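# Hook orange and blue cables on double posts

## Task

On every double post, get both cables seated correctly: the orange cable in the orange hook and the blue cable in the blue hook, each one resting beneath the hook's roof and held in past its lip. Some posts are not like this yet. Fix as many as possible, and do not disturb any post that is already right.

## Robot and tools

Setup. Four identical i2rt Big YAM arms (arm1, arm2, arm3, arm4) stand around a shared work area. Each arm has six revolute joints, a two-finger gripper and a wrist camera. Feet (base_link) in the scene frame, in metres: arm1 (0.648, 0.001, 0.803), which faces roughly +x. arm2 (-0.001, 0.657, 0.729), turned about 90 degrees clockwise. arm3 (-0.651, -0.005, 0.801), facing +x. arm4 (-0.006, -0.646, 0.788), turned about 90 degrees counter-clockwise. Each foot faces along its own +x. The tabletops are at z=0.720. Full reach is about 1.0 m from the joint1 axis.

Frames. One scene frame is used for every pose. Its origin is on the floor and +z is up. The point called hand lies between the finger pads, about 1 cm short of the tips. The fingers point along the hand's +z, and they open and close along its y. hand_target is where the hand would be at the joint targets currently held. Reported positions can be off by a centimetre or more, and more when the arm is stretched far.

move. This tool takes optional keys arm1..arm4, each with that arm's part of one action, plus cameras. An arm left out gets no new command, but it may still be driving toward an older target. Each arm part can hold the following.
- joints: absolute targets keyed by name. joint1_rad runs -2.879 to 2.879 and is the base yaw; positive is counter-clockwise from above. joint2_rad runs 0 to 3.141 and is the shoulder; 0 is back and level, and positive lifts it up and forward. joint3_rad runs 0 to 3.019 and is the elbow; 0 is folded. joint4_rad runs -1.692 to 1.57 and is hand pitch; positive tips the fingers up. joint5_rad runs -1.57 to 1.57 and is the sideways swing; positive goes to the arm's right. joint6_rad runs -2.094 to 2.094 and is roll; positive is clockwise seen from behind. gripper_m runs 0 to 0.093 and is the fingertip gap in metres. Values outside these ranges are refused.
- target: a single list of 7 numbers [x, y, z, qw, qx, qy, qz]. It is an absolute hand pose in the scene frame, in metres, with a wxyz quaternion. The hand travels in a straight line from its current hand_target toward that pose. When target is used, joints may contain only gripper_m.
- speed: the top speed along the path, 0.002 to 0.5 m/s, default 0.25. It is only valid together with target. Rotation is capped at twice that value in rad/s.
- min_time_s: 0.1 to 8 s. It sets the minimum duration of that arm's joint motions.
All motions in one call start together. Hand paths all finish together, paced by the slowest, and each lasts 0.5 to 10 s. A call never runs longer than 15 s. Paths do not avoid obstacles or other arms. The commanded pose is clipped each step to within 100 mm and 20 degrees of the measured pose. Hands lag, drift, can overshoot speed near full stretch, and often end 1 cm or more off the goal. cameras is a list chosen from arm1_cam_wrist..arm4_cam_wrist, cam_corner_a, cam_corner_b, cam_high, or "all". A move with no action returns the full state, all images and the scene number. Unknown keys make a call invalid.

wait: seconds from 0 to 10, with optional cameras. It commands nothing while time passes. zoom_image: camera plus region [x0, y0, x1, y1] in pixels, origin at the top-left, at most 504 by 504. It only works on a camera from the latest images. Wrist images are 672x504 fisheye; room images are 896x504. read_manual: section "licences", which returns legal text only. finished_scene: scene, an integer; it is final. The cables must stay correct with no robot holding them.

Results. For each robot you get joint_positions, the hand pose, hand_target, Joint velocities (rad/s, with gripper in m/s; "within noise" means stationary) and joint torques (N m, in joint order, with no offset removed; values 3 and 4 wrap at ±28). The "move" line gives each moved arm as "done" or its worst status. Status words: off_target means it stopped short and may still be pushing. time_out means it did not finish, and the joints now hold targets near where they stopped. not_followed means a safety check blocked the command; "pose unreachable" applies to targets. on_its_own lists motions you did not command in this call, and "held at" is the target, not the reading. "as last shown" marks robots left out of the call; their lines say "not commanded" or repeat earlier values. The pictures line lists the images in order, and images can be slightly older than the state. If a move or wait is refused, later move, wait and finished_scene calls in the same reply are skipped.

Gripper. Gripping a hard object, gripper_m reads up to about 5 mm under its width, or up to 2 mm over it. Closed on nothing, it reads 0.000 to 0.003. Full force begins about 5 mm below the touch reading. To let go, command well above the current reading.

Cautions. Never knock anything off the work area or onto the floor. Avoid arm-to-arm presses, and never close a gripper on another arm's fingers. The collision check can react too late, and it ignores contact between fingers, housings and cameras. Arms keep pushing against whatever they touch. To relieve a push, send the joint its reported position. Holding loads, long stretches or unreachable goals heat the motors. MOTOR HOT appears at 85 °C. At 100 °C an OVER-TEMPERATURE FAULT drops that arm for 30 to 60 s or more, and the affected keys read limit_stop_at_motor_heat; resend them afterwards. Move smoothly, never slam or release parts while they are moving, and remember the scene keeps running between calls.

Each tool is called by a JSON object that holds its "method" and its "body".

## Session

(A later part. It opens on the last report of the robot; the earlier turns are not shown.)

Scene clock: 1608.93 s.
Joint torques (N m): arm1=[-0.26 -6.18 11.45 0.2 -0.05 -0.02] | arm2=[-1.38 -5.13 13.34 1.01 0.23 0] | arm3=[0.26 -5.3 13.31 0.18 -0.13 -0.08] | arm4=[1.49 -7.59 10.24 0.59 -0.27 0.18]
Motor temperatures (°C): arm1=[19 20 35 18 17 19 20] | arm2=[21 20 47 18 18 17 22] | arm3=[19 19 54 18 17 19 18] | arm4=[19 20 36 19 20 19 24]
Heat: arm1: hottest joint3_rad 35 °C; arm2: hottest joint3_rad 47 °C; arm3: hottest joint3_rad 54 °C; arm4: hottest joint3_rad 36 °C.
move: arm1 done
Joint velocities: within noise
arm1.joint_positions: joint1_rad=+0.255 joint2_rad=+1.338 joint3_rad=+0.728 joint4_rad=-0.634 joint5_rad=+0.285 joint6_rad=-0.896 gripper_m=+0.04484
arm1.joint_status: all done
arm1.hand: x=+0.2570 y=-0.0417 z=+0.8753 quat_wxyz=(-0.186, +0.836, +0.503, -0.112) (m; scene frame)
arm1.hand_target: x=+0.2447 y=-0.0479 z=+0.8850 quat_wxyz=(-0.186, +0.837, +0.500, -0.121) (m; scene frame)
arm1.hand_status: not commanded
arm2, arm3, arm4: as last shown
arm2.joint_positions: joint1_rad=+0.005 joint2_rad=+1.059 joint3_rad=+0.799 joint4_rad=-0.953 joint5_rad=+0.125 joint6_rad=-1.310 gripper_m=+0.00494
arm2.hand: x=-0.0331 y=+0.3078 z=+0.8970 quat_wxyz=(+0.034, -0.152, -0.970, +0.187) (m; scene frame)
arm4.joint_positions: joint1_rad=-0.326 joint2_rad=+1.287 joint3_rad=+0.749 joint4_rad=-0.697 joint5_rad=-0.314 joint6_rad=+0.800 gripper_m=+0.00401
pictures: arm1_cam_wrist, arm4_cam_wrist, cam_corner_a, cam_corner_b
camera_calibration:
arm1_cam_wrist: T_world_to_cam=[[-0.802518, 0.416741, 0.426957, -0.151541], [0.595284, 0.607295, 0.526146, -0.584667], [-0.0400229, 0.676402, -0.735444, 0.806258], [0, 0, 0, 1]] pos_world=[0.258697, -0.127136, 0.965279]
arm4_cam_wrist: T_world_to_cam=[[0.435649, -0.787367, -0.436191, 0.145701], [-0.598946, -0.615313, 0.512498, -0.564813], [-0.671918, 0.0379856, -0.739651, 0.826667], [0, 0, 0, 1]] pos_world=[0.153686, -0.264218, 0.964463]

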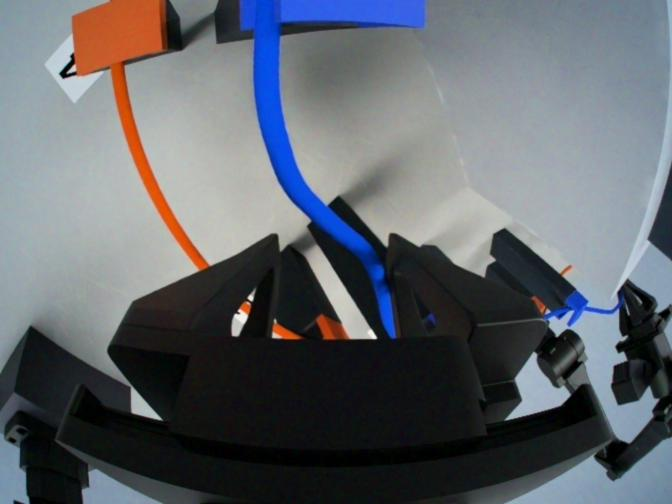

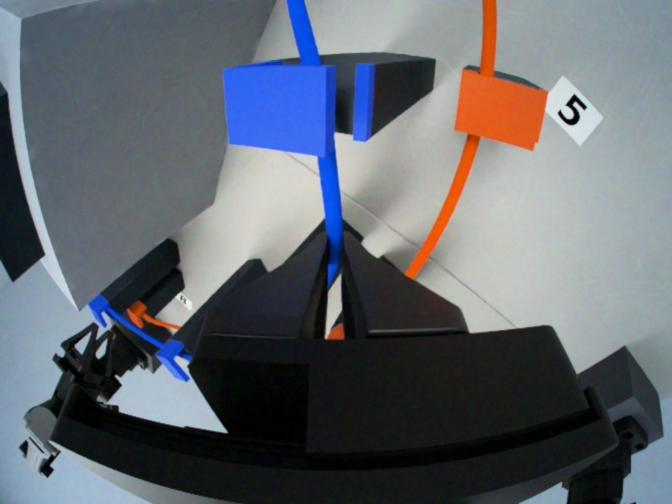

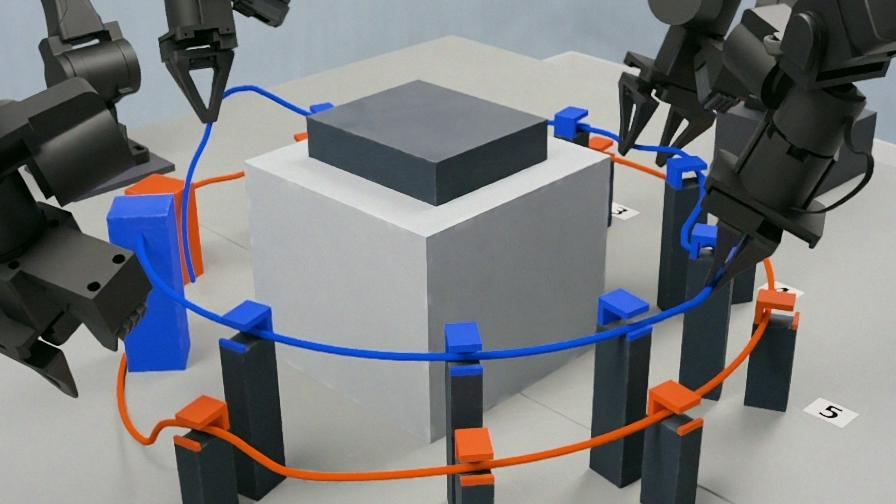

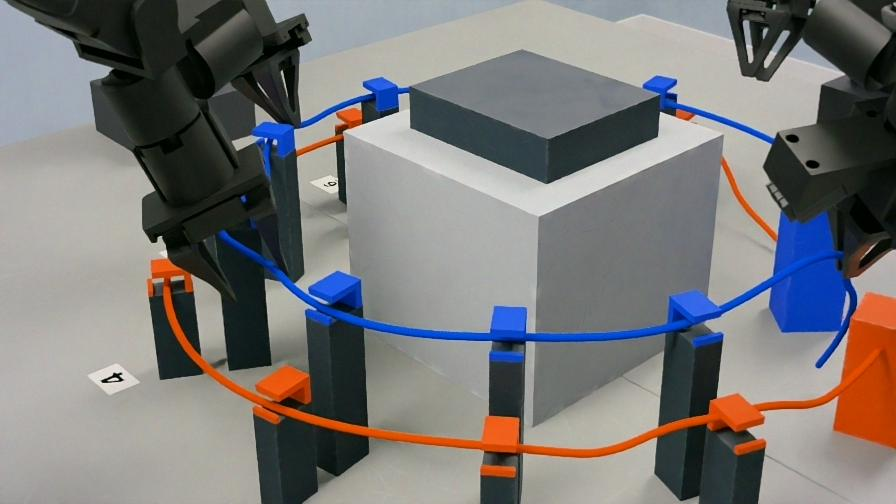

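{"method": "move", "body": {"arm1": {"target": [0.2860, -0.0620, 0.9650, -0.1861, 0.8383, 0.5001, -0.1209], "speed": 0.12}, "arm2": {"target": [-0.0800, 0.3120, 0.9400, -0.034, 0.1532, 0.9642, -0.2139], "speed": 0.06}, "cameras": ["arm1_cam_wrist", "arm4_cam_wrist", "cam_corner_a", "cam_corner_b"]}}

{"method": "zoom_image", "body": {"camera": "cam_corner_b", "region": [290, 260, 390, 350]}}

{"method": "zoom_image", "body": {"camera": "cam_corner_a", "region": [640, 130, 780, 270]}}

{"method": "zoom_image", "body": {"camera": "cam_corner_b", "region": [180, 80, 360, 260]}}

Scene clock: 1623.63 s.
Joint torques (N m): arm1=[-0.15 -5.77 12.88 0.18 0.29 0.01] | arm2=[-1.55 -4.42 13.56 1.01 0 -0.04] | arm3=[0.21 -5.36 13.31 0.23 -0.13 -0.08] | arm4=[1.32 -7.36 10.28 0.55 -0.25 0.16]
Motor temperatures (°C): arm1=[19 20 35 18 17 19 20] | arm2=[21 20 48 18 17 17 22] | arm3=[19 19 54 18 17 19 18] | arm4=[19 20 36 19 19 19 24]
Heat: arm1: hottest joint3_rad 35 °C; arm2: hottest joint3_rad 48 °C; arm3: hottest joint3_rad 54 °C; arm4: hottest joint3_rad 36 °C.
move: arm1 off_target; arm2 off_target
Joint velocities: within noise
arm1.joint_positions: joint1_rad=+0.329 joint2_rad=+1.148 joint3_rad=+0.787 joint4_rad=-0.927 joint5_rad=+0.303 joint6_rad=-0.822 gripper_m=+0.04493
arm1.joint_status: not commanded
arm1.hand: x=+0.2978 y=-0.0557 z=+0.9452 quat_wxyz=(-0.181, +0.837, +0.505, -0.102) (m; scene frame)
arm1.hand_target: x=+0.2866 y=-0.0618 z=+0.9650 quat_wxyz=(-0.186, +0.837, +0.500, -0.121) (m; scene frame)
arm1.hand_status: off_target (0.024 m and 2.3 deg from the pose sent, 0.096 m and 1.0 deg at the start)
arm2.joint_positions: joint1_rad=-0.143 joint2_rad=+1.005 joint3_rad=+0.804 joint4_rad=-1.001 joint5_rad=+0.067 joint6_rad=-1.449 gripper_m=+0.00494
arm2.joint_status: not commanded
arm2.hand: x=-0.0728 y=+0.3256 z=+0.9114 quat_wxyz=(+0.032, -0.151, -0.970, +0.187) (m; scene frame)
arm2.hand_target: x=-0.0798 y=+0.3132 z=+0.9398 quat_wxyz=(+0.034, -0.153, -0.964, +0.214) (m; scene frame)
arm2.hand_status: off_target (0.032 m and 3.2 deg from the pose sent, 0.064 m and 3.1 deg at the start)
arm3, arm4: as last shown
arm4.joint_positions: joint1_rad=-0.326 joint2_rad=+1.287 joint3_rad=+0.749 joint4_rad=-0.697 joint5_rad=-0.314 joint6_rad=+0.800 gripper_m=+0.00405
arm4.hand_target: x=+0.0641 y=-0.2584 z=+0.8731 quat_wxyz=(+0.052, +0.237, -0.947, -0.210) (m; scene frame)
pictures: arm1_cam_wrist, arm4_cam_wrist, cam_corner_a, cam_corner_b
camera_calibration:
arm1_cam_wrist: T_world_to_cam=[[-0.812317, 0.415959, 0.408801, -0.122892], [0.582763, 0.606513, 0.540859, -0.647432], [-0.0229679, 0.677583, -0.735087, 0.863406], [0, 0, 0, 1]] pos_world=[0.297302, -0.141235, 1.03509]
arm4_cam_wrist: T_world_to_cam=[[0.435649, -0.787367, -0.436191, 0.145701], [-0.598946, -0.615313, 0.512498, -0.564813], [-0.671918, 0.0379856, -0.739651, 0.826667], [0, 0, 0, 1]] pos_world=[0.153686, -0.264218, 0.964463]

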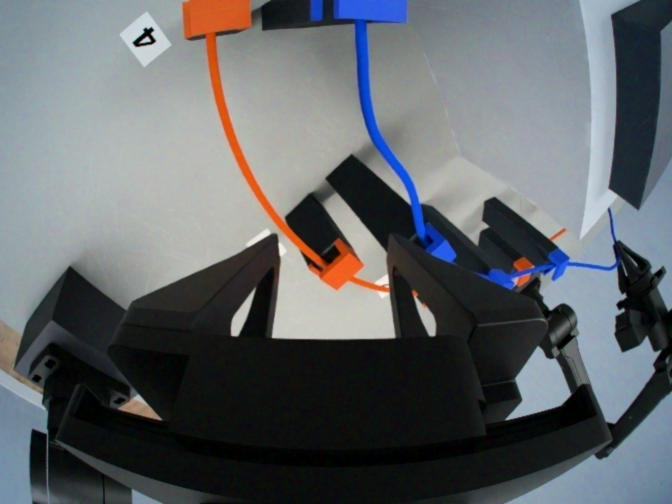

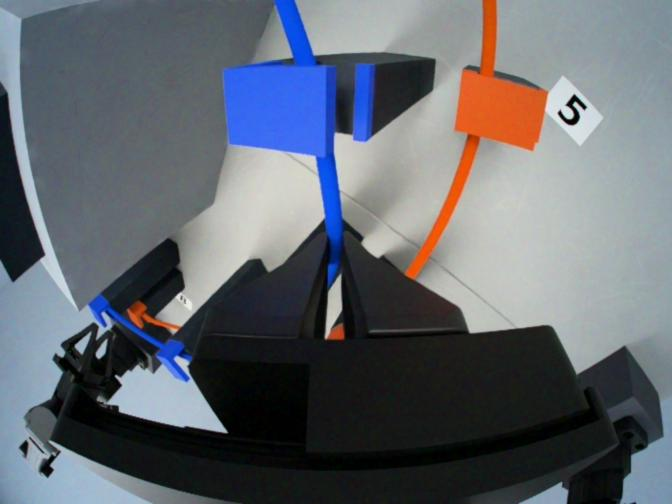

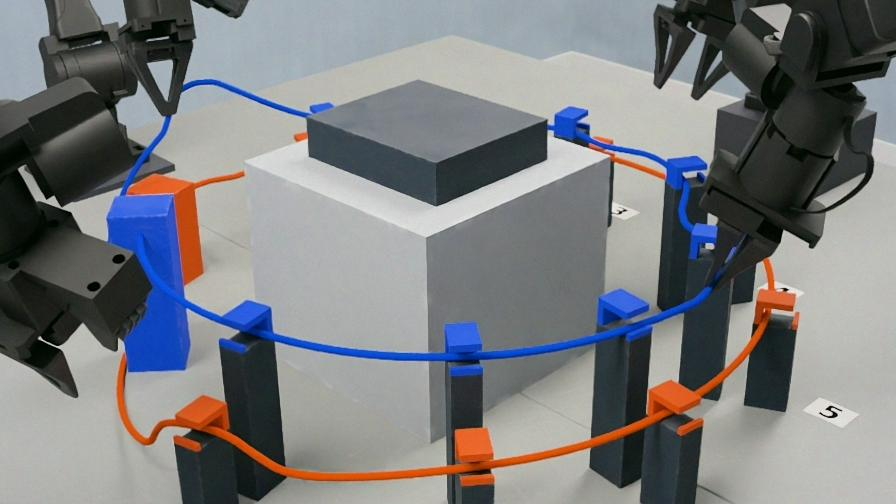

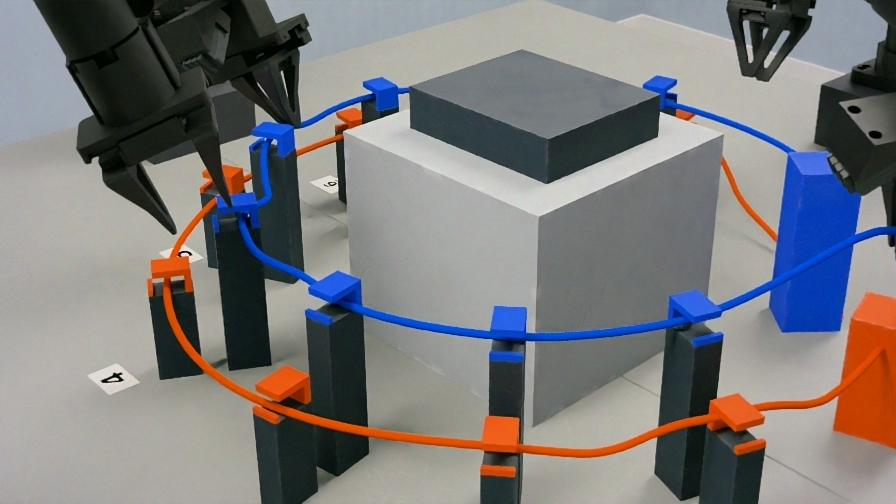

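Scaled by 5.040 from the camera's 896x504 image, which has a finer 1280x720 frame.

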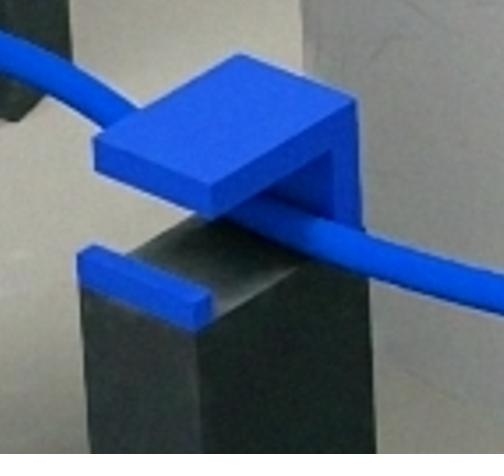

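Scaled by 3.600 from the camera's 896x504 image, which has a finer 1280x720 frame.

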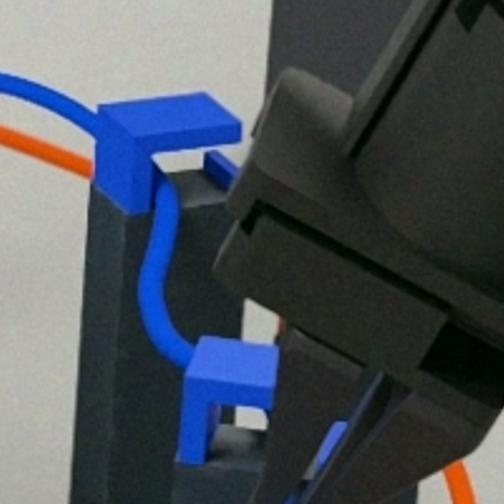

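Scaled by 2.800 from the camera's 896x504 image, which has a finer 1280x720 frame.

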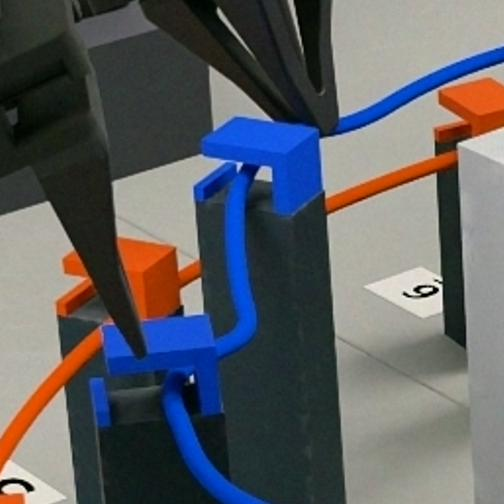

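{"method": "move", "body": {"arm2": {"target": [-0.0650, 0.2600, 0.9280, -0.034, 0.1532, 0.9642, -0.2139], "speed": 0.08}, "arm4": {"joints": {"gripper_m": 0.045}}, "cameras": ["arm2_cam_wrist", "arm4_cam_wrist", "cam_corner_a", "cam_corner_b"]}}

{"method": "zoom_image", "body": {"camera": "cam_corner_b", "region": [180, 80, 360, 260]}}

{"method": "zoom_image", "body": {"camera": "cam_corner_b", "region": [620, 200, 860, 400]}}

{"method": "zoom_image", "body": {"camera": "cam_corner_a", "region": [560, 130, 780, 350]}}

Scene clock: 1639.33 s.
Joint torques (N m): arm1=[-0.15 -5.77 12.88 0.2 0.29 -0.02] | arm2=[0.03 -4.78 13.41 1.68 0.14 0.18] | arm3=[0.26 -5.25 13.3 0.2 -0.13 -0.08] | arm4=[1.55 -7.41 10.19 0.55 -0.26 0.15]
Motor temperatures (°C): arm1=[19 20 35 18 17 19 20] | arm2=[21 20 48 18 17 17 23] | arm3=[19 19 54 18 17 19 18] | arm4=[19 20 36 19 19 19 24]
Heat: arm1: hottest joint3_rad 35 °C; arm2: hottest joint3_rad 48 °C; arm3: hottest joint3_rad 54 °C; arm4: hottest joint3_rad 36 °C.
move: arm2 off_target; arm4 done
Joint velocities: within noise
arm1, arm3: as last shown
arm1.joint_positions: joint1_rad=+0.329 joint2_rad=+1.148 joint3_rad=+0.787 joint4_rad=-0.927 joint5_rad=+0.303 joint6_rad=-0.821 gripper_m=+0.04493
arm1.hand: x=+0.2978 y=-0.0557 z=+0.9452 quat_wxyz=(-0.181, +0.838, +0.505, -0.102) (m; scene frame)
arm2.joint_positions: joint1_rad=-0.093 joint2_rad=+1.135 joint3_rad=+0.875 joint4_rad=-0.946 joint5_rad=+0.092 joint6_rad=-1.402 gripper_m=+0.00494
arm2.joint_status: not commanded
arm2.hand: x=-0.0654 y=+0.2823 z=+0.9054 quat_wxyz=(+0.035, -0.152, -0.970, +0.186) (m; scene frame)
arm2.hand_target: x=-0.0647 y=+0.2615 z=+0.9283 quat_wxyz=(+0.034, -0.153, -0.964, +0.214) (m; scene frame)
arm2.hand_status: off_target (0.032 m and 3.3 deg from the pose sent, 0.068 m and 3.2 deg at the start)
arm4.joint_positions: joint1_rad=-0.326 joint2_rad=+1.287 joint3_rad=+0.749 joint4_rad=-0.697 joint5_rad=-0.314 joint6_rad=+0.801 gripper_m=+0.04491
arm4.joint_status: all done
arm4.hand: x=+0.0690 y=-0.2607 z=+0.8749 quat_wxyz=(+0.045, +0.238, -0.946, -0.215) (m; scene frame)
arm4.hand_target: x=+0.0641 y=-0.2584 z=+0.8731 quat_wxyz=(+0.052, +0.237, -0.947, -0.210) (m; scene frame)
arm4.hand_status: not commanded
pictures: arm2_cam_wrist, arm4_cam_wrist, cam_corner_a, cam_corner_b
camera_calibration:
arm2_cam_wrist: T_world_to_cam=[[-0.263176, -0.889364, 0.373857, -0.108708], [-0.707784, 0.441322, 0.551612, -0.666925], [-0.655576, -0.119439, -0.745624, 0.791344], [0, 0, 0, 1]] pos_world=[0.0181375, 0.292165, 0.99857]
arm4_cam_wrist: T_world_to_cam=[[0.434975, -0.787702, -0.43626, 0.145784], [-0.599212, -0.61486, 0.51273, -0.564876], [-0.672117, 0.0383878, -0.739449, 0.826609], [0, 0, 0, 1]] pos_world=[0.153685, -0.264217, 0.964464]

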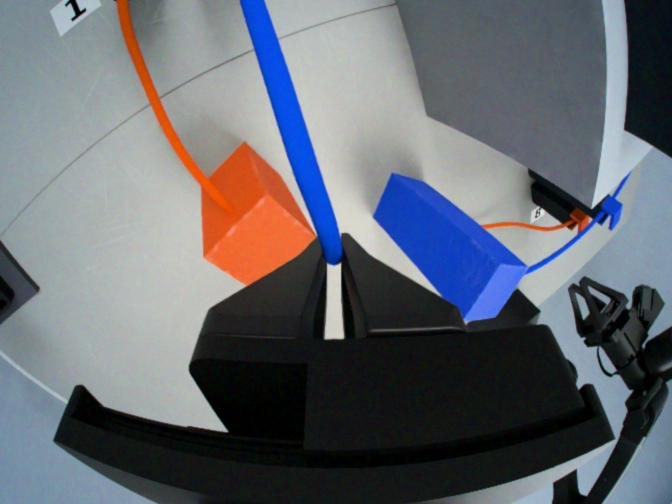

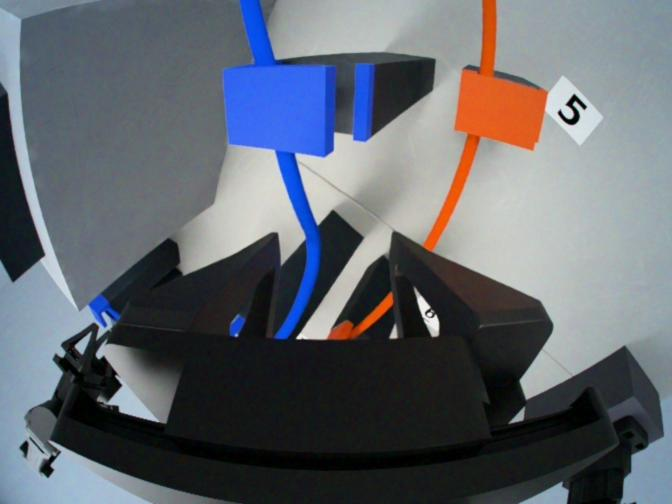

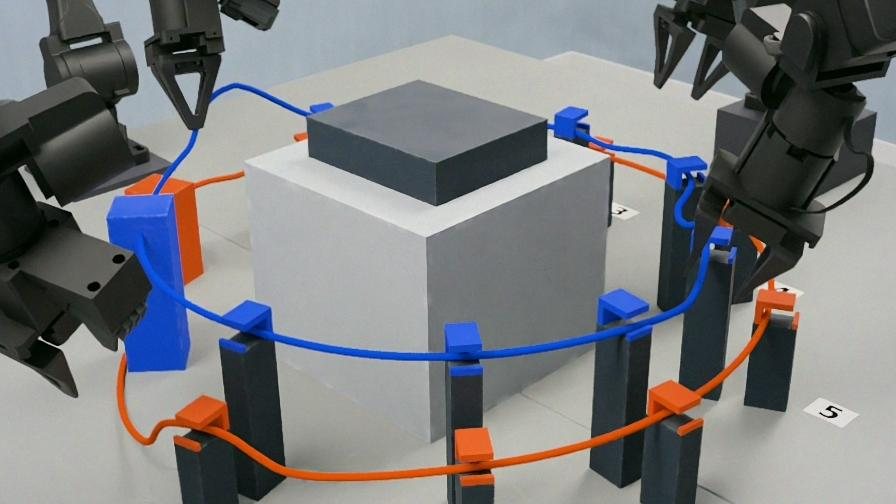

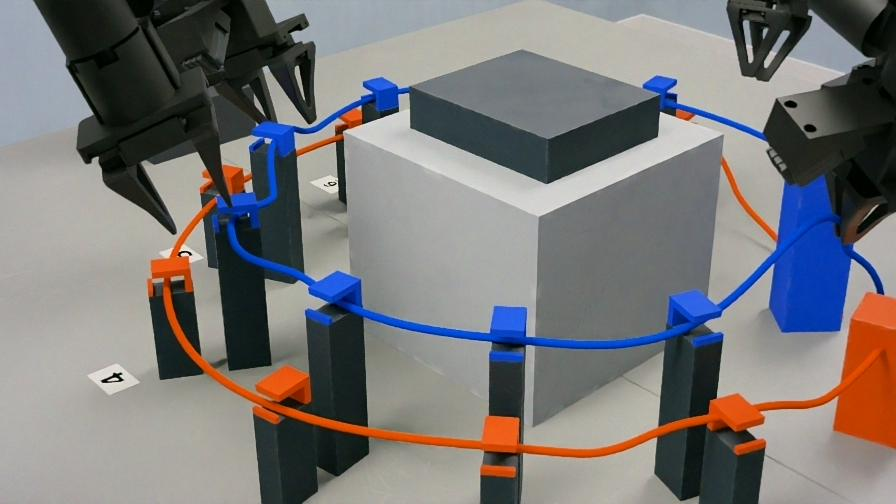

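Scaled by 2.800 from the camera's 896x504 image, which has a finer 1280x720 frame.

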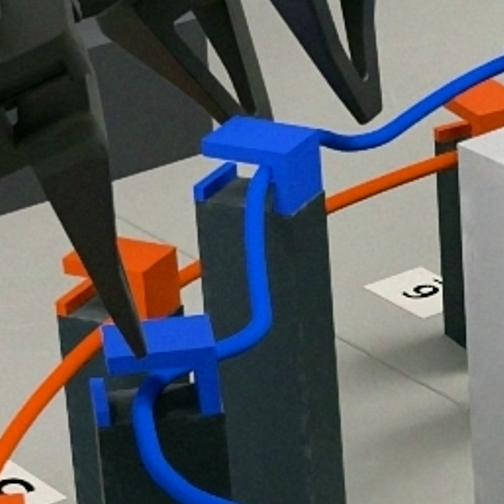

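Scaled by 2.100 from the camera's 896x504 image, which has a finer 1280x720 frame.

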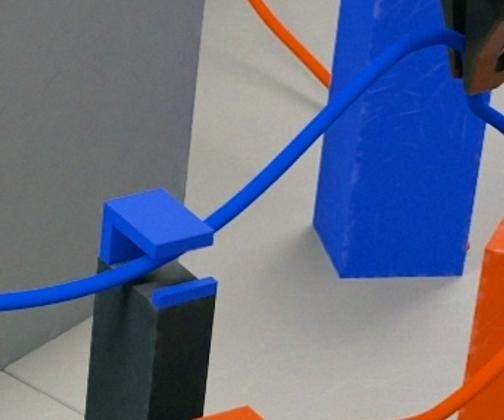

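Scaled by 2.291 from the camera's 896x504 image, which has a finer 1280x720 frame.

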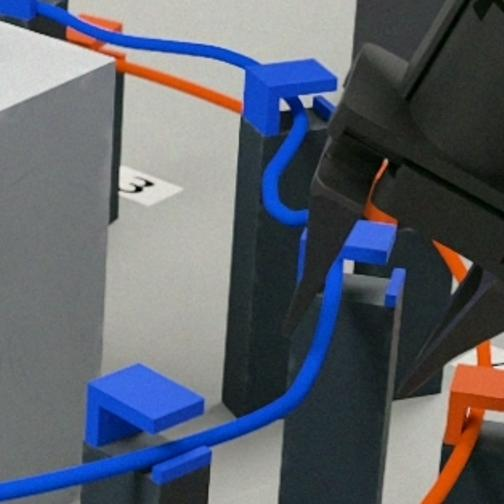

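{"method": "zoom_image", "body": {"camera": "cam_corner_b", "region": [460, 290, 560, 380]}}

{"method": "zoom_image", "body": {"camera": "cam_corner_b", "region": [290, 260, 390, 350]}}

{"method": "zoom_image", "body": {"camera": "cam_corner_a", "region": [655, 145, 745, 245]}}

{"method": "zoom_image", "body": {"camera": "cam_corner_b", "region": [640, 270, 780, 380]}}

Scaled by 5.040 from the camera's 896x504 image, which has a finer 1280x720 frame.

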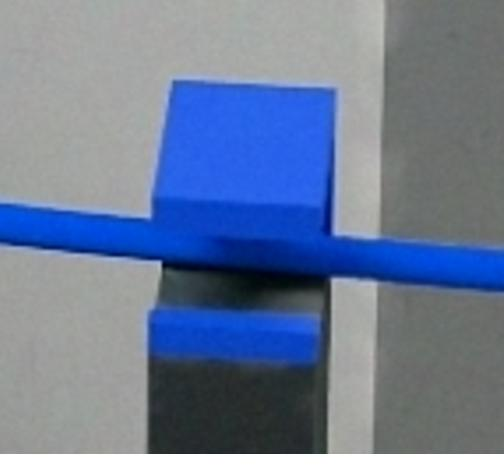

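Scaled by 5.040 from the camera's 896x504 image, which has a finer 1280x720 frame.

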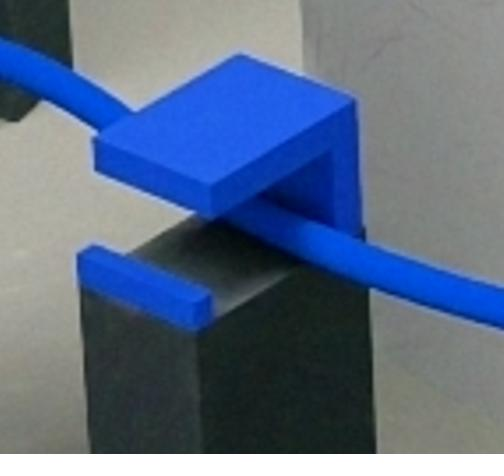

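Scaled by 5.040 from the camera's 896x504 image, which has a finer 1280x720 frame.

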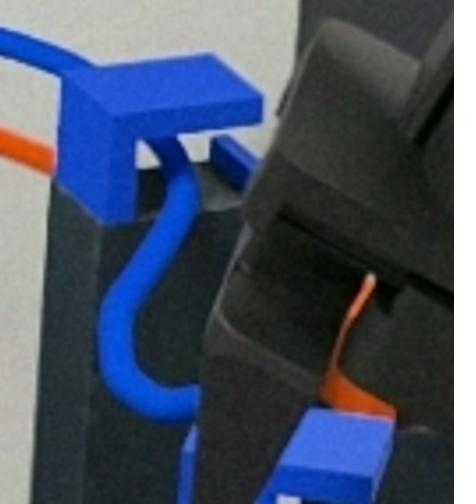

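Scaled by 3.600 from the camera's 896x504 image, which has a finer 1280x720 frame.

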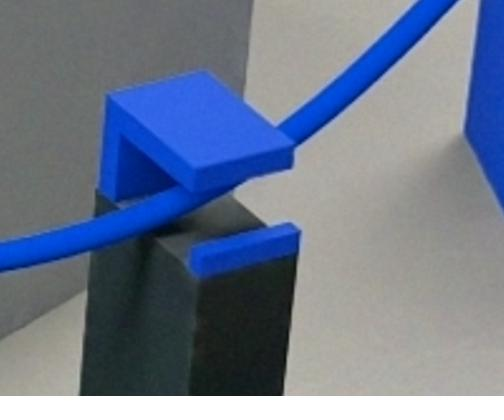

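{"method": "move", "body": {"arm2": {"target": [-0.0600, 0.2300, 0.9150, -0.034, 0.1532, 0.9642, -0.2139], "speed": 0.08}, "arm4": {"target": [0.1000, -0.3300, 0.9700, -0.0525, -0.2365, 0.9473, 0.2102], "speed": 0.12}, "cameras": ["arm2_cam_wrist", "cam_corner_a", "cam_corner_b"]}}

{"method": "zoom_image", "body": {"camera": "cam_corner_a", "region": [600, 130, 780, 330]}}

{"method": "zoom_image", "body": {"camera": "cam_corner_b", "region": [180, 80, 400, 300]}}

{"method": "zoom_image", "body": {"camera": "cam_corner_b", "region": [640, 200, 896, 400]}}

Scene clock: 1656.07 s.
Joint torques (N m): arm1=[-0.09 -5.83 12.86 0.21 0.29 -0.02] | arm2=[0.09 -5.95 13.18 1.76 0.15 0.17] | arm3=[0.15 -5.3 13.31 0.23 -0.13 -0.07] | arm4=[-0.62 -6.07 14.65 0.4 -0.36 -0.15]
Motor temperatures (°C): arm1=[19 20 36 18 17 19 20] | arm2=[21 20 49 18 17 17 23] | arm3=[19 19 54 18 17 19 18] | arm4=[19 20 36 19 19 19 23]
Heat: arm1: hottest joint3_rad 36 °C; arm2: hottest joint3_rad 49 °C; arm3: hottest joint3_rad 54 °C; arm4: hottest joint3_rad 36 °C.
move: arm2 off_target; arm4 off_target
Joint velocities: within noise
arm1, arm3: as last shown
arm2.joint_positions: joint1_rad=-0.071 joint2_rad=+1.225 joint3_rad=+0.911 joint4_rad=-0.893 joint5_rad=+0.101 joint6_rad=-1.381 gripper_m=+0.00494
arm2.joint_status: not commanded
arm2.hand: x=-0.0612 y=+0.2534 z=+0.8935 quat_wxyz=(+0.036, -0.152, -0.970, +0.187) (m; scene frame)
arm2.hand_target: x=-0.0597 y=+0.2315 z=+0.9154 quat_wxyz=(+0.034, -0.153, -0.964, +0.214) (m; scene frame)
arm2.hand_status: off_target (0.032 m and 3.2 deg from the pose sent, 0.053 m and 3.3 deg at the start)
arm4.joint_positions: joint1_rad=-0.501 joint2_rad=+1.052 joint3_rad=+0.789 joint4_rad=-1.100 joint5_rad=-0.370 joint6_rad=+0.626 gripper_m=+0.04491
arm4.joint_status: not commanded
arm4.hand: x=+0.0888 y=-0.3420 z=+0.9474 quat_wxyz=(+0.070, +0.232, -0.951, -0.192) (m; scene frame)
arm4.hand_target: x=+0.0995 y=-0.3307 z=+0.9699 quat_wxyz=(+0.052, +0.237, -0.947, -0.210) (m; scene frame)
arm4.hand_status: off_target (0.028 m and 3.0 deg from the pose sent, 0.122 m and 1.1 deg at the start)
pictures: arm2_cam_wrist, cam_corner_a, cam_corner_b
camera_calibration:
arm2_cam_wrist: T_world_to_cam=[[-0.262863, -0.888856, 0.375285, -0.130214], [-0.706705, 0.442185, 0.552305, -0.645433], [-0.656865, -0.120035, -0.744393, 0.780677], [0, 0, 0, 1]] pos_world=[0.0224394, 0.263367, 0.986473]

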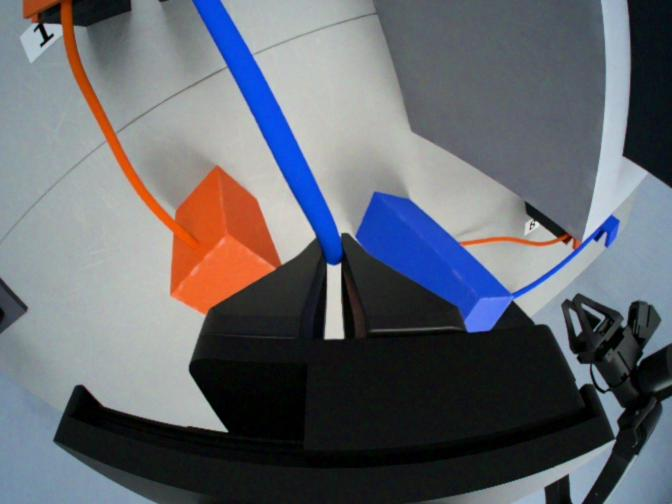

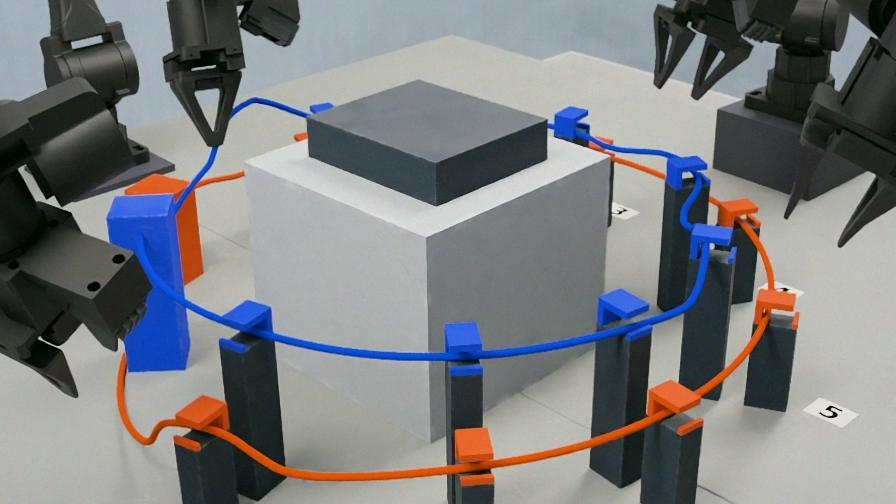

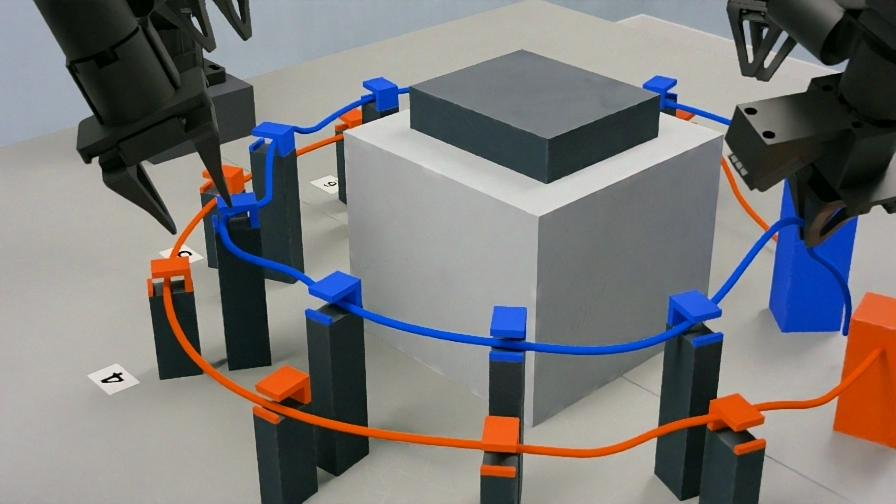

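Scaled by 2.520 from the camera's 896x504 image, which has a finer 1280x720 frame.

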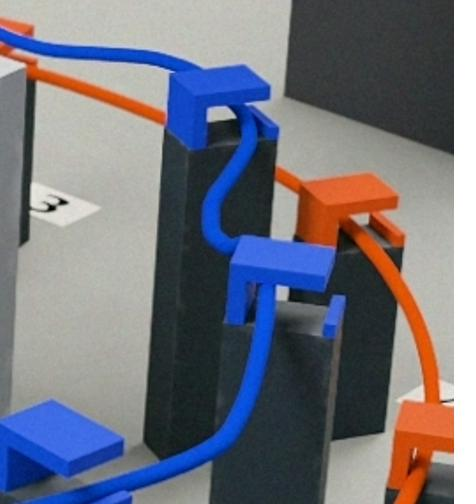

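Scaled by 2.291 from the camera's 896x504 image, which has a finer 1280x720 frame.

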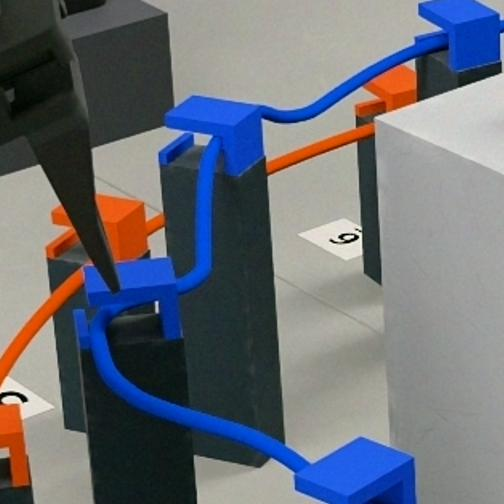

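Scaled by 1.969 from the camera's 896x504 image, which has a finer 1280x720 frame.

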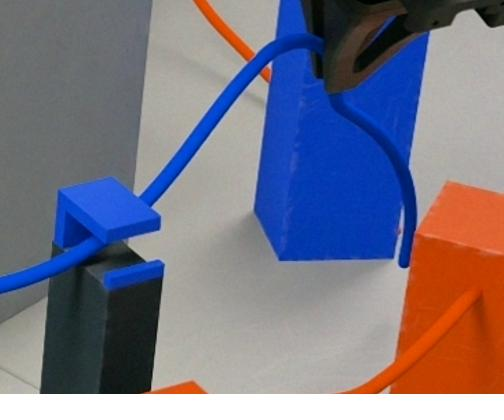

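{"method": "move", "body": {"arm2": {"target": [-0.1050, 0.2800, 0.9450, -0.034, 0.1532, 0.9642, -0.2139], "speed": 0.06}, "cameras": ["arm2_cam_wrist", "cam_corner_a", "cam_corner_b"]}}

{"method": "zoom_image", "body": {"camera": "cam_corner_a", "region": [600, 130, 780, 330]}}

{"method": "zoom_image", "body": {"camera": "cam_corner_b", "region": [180, 80, 400, 300]}}

{"method": "zoom_image", "body": {"camera": "cam_corner_b", "region": [640, 200, 896, 400]}}

Scene clock: 1666.67 s.
Joint torques (N m): arm1=[-0.09 -5.83 12.86 0.21 0.3 -0.02] | arm2=[-1.96 -6.18 11.77 1.1 0.04 -0.02] | arm3=[0.21 -5.36 13.31 0.21 -0.13 -0.08] | arm4=[-0.56 -5.77 14.75 0.28 -0.38 -0.15]
Motor temperatures (°C): arm1=[19 20 36 18 17 19 20] | arm2=[21 20 49 18 17 17 23] | arm3=[19 19 54 18 17 19 18] | arm4=[19 20 37 19 19 19 23]
Heat: arm1: hottest joint3_rad 36 °C; arm2: hottest joint3_rad 49 °C; arm3: hottest joint3_rad 54 °C; arm4: hottest joint3_rad 37 °C.
move: arm2 off_target
Joint velocities: within noise
arm1, arm3, arm4: as last shown
arm2.joint_positions: joint1_rad=-0.199 joint2_rad=+1.113 joint3_rad=+0.911 joint4_rad=-0.977 joint5_rad=+0.041 joint6_rad=-1.503 gripper_m=+0.00494
arm2.joint_status: not commanded
arm2.hand: x=-0.0970 y=+0.2858 z=+0.9265 quat_wxyz=(+0.030, -0.150, -0.969, +0.197) (m; scene frame)
arm2.hand_target: x=-0.1048 y=+0.2804 z=+0.9448 quat_wxyz=(+0.034, -0.153, -0.964, +0.214) (m; scene frame)
arm2.hand_status: off_target (0.021 m and 2.1 deg from the pose sent, 0.073 m and 3.2 deg at the start)
arm4.hand: x=+0.0888 y=-0.3420 z=+0.9474 quat_wxyz=(+0.070, +0.232, -0.951, -0.191) (m; scene frame)
arm4.hand_target: x=+0.0994 y=-0.3308 z=+0.9699 quat_wxyz=(+0.052, +0.236, -0.947, -0.210) (m; scene frame)
pictures: arm2_cam_wrist, cam_corner_a, cam_corner_b
camera_calibration:
arm2_cam_wrist: T_world_to_cam=[[-0.258872, -0.882646, 0.392328, -0.140401], [-0.714232, 0.448365, 0.53744, -0.691958], [-0.650275, -0.141085, -0.746483, 0.794282], [0, 0, 0, 1]] pos_world=[-0.0140622, 0.298386, 1.01989]

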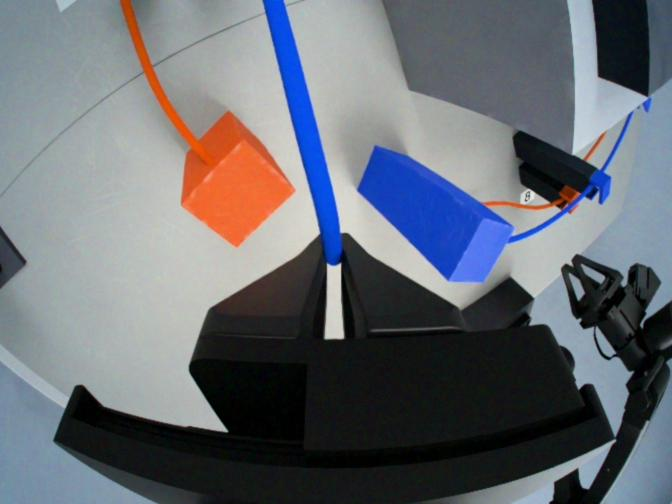

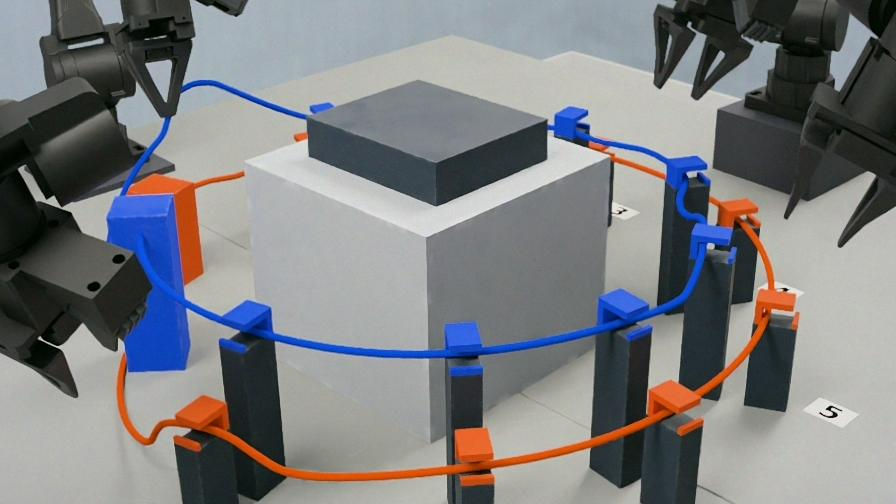

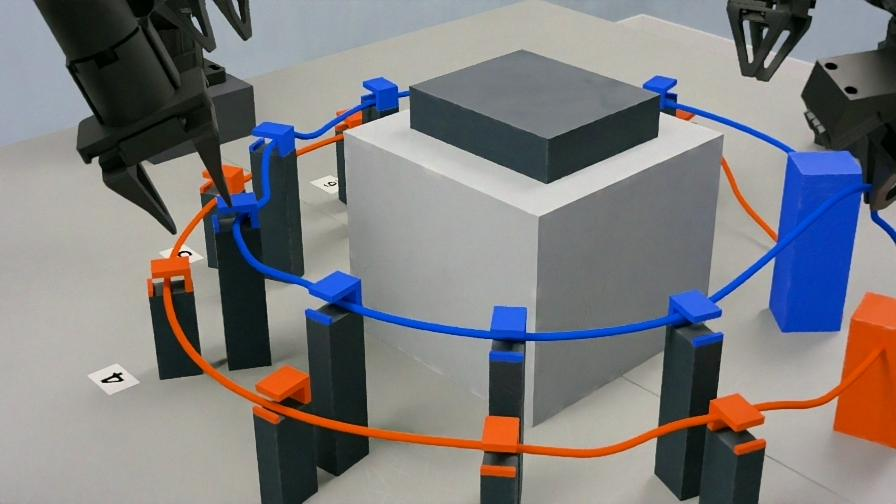

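Scaled by 2.520 from the camera's 896x504 image, which has a finer 1280x720 frame.

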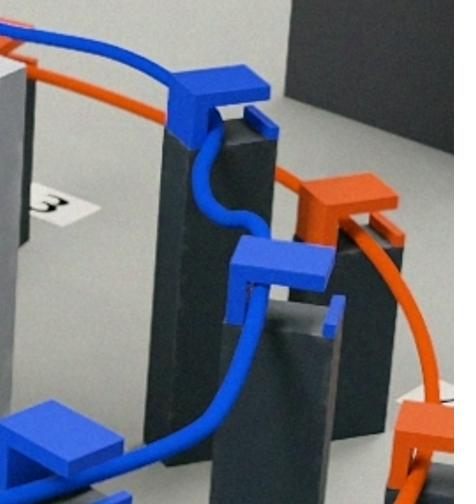

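Scaled by 2.291 from the camera's 896x504 image, which has a finer 1280x720 frame.

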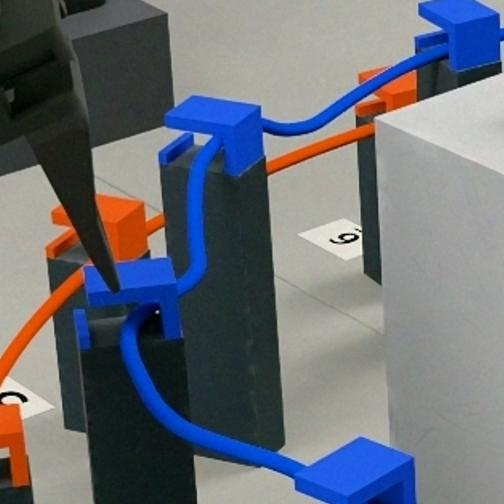

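Scaled by 1.969 from the camera's 896x504 image, which has a finer 1280x720 frame.

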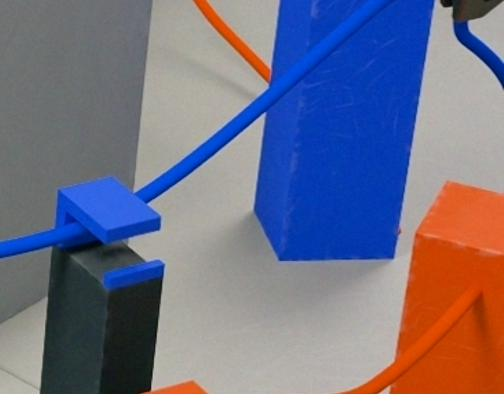

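{"method": "move", "body": {"arm2": {"target": [-0.1250, 0.2820, 0.9550, -0.034, 0.1532, 0.9642, -0.2139], "speed": 0.06}, "cameras": ["cam_corner_a", "cam_corner_b"]}}

{"method": "zoom_image", "body": {"camera": "cam_corner_a", "region": [600, 130, 780, 330]}}

{"method": "zoom_image", "body": {"camera": "cam_corner_b", "region": [180, 80, 400, 300]}}

Scene clock: 1671.40 s.
Joint torques (N m): arm1=[-0.09 -5.83 12.88 0.21 0.29 -0.02] | arm2=[-2.26 -6.07 13.87 1.05 0.11 -0.03] | arm3=[0.15 -5.3 13.33 0.24 -0.13 -0.08] | arm4=[-0.85 -5.83 14.64 0.38 -0.37 -0.15]
Motor temperatures (°C): arm1=[19 20 36 18 17 19 20] | arm2=[21 20 49 18 17 17 23] | arm3=[19 19 54 18 17 19 18] | arm4=[19 20 37 19 19 19 23]
Heat: arm1: hottest joint3_rad 36 °C; arm2: hottest joint3_rad 49 °C; arm3: hottest joint3_rad 54 °C; arm4: hottest joint3_rad 37 °C.
move: arm2 off_target
Joint velocities: within noise
arm1, arm4: as last shown
arm2.joint_positions: joint1_rad=-0.256 joint2_rad=+1.113 joint3_rad=+0.911 joint4_rad=-1.001 joint5_rad=+0.014 joint6_rad=-1.559 gripper_m=+0.00494
arm2.joint_status: not commanded
arm2.hand: x=-0.1121 y=+0.2959 z=+0.9239 quat_wxyz=(+0.026, -0.148, -0.971, +0.184) (m; scene frame)
arm2.hand_target: x=-0.1244 y=+0.2835 z=+0.9548 quat_wxyz=(+0.034, -0.153, -0.964, +0.214) (m; scene frame)
arm2.hand_status: off_target (0.036 m and 3.7 deg from the pose sent, 0.040 m and 2.1 deg at the start)
arm3.joint_positions: joint1_rad=-0.246 joint2_rad=+0.893 joint3_rad=+0.456 joint4_rad=-0.778 joint5_rad=-0.213 joint6_rad=+1.097 gripper_m=+0.04489
arm3.joint_status: not commanded
arm3.hand: x=-0.3818 y=-0.0435 z=+0.8748 quat_wxyz=(-0.112, -0.607, -0.770, -0.163) (m; scene frame)
arm3.hand_target: x=-0.3683 y=-0.0498 z=+0.8948 quat_wxyz=(-0.133, -0.600, -0.770, -0.171) (m; scene frame)
arm3.hand_status: not commanded
pictures: cam_corner_a, cam_corner_b

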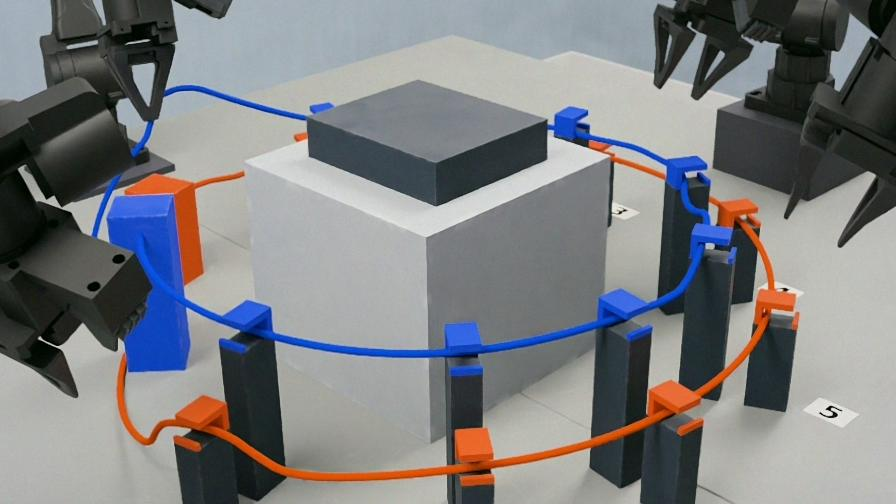

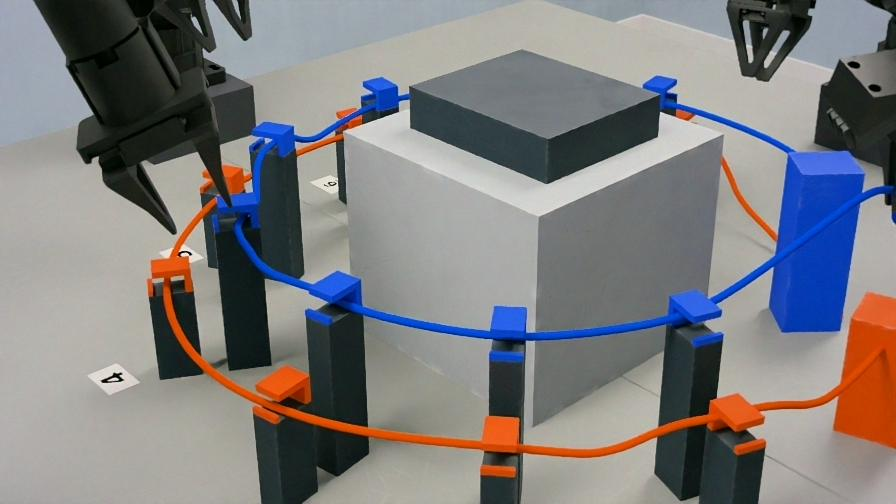

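Scaled by 2.520 from the camera's 896x504 image, which has a finer 1280x720 frame.

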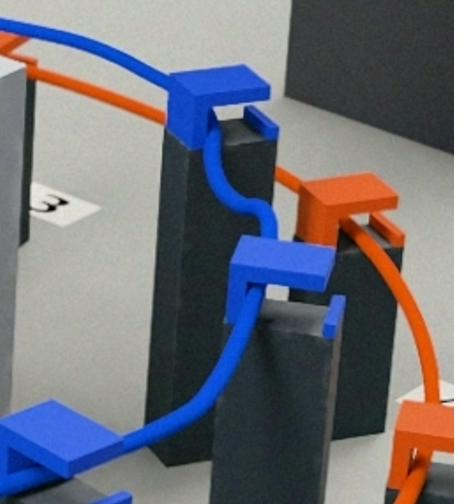

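Scaled by 2.291 from the camera's 896x504 image, which has a finer 1280x720 frame.

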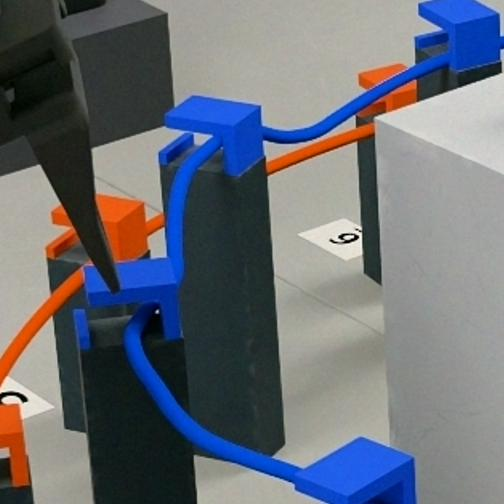

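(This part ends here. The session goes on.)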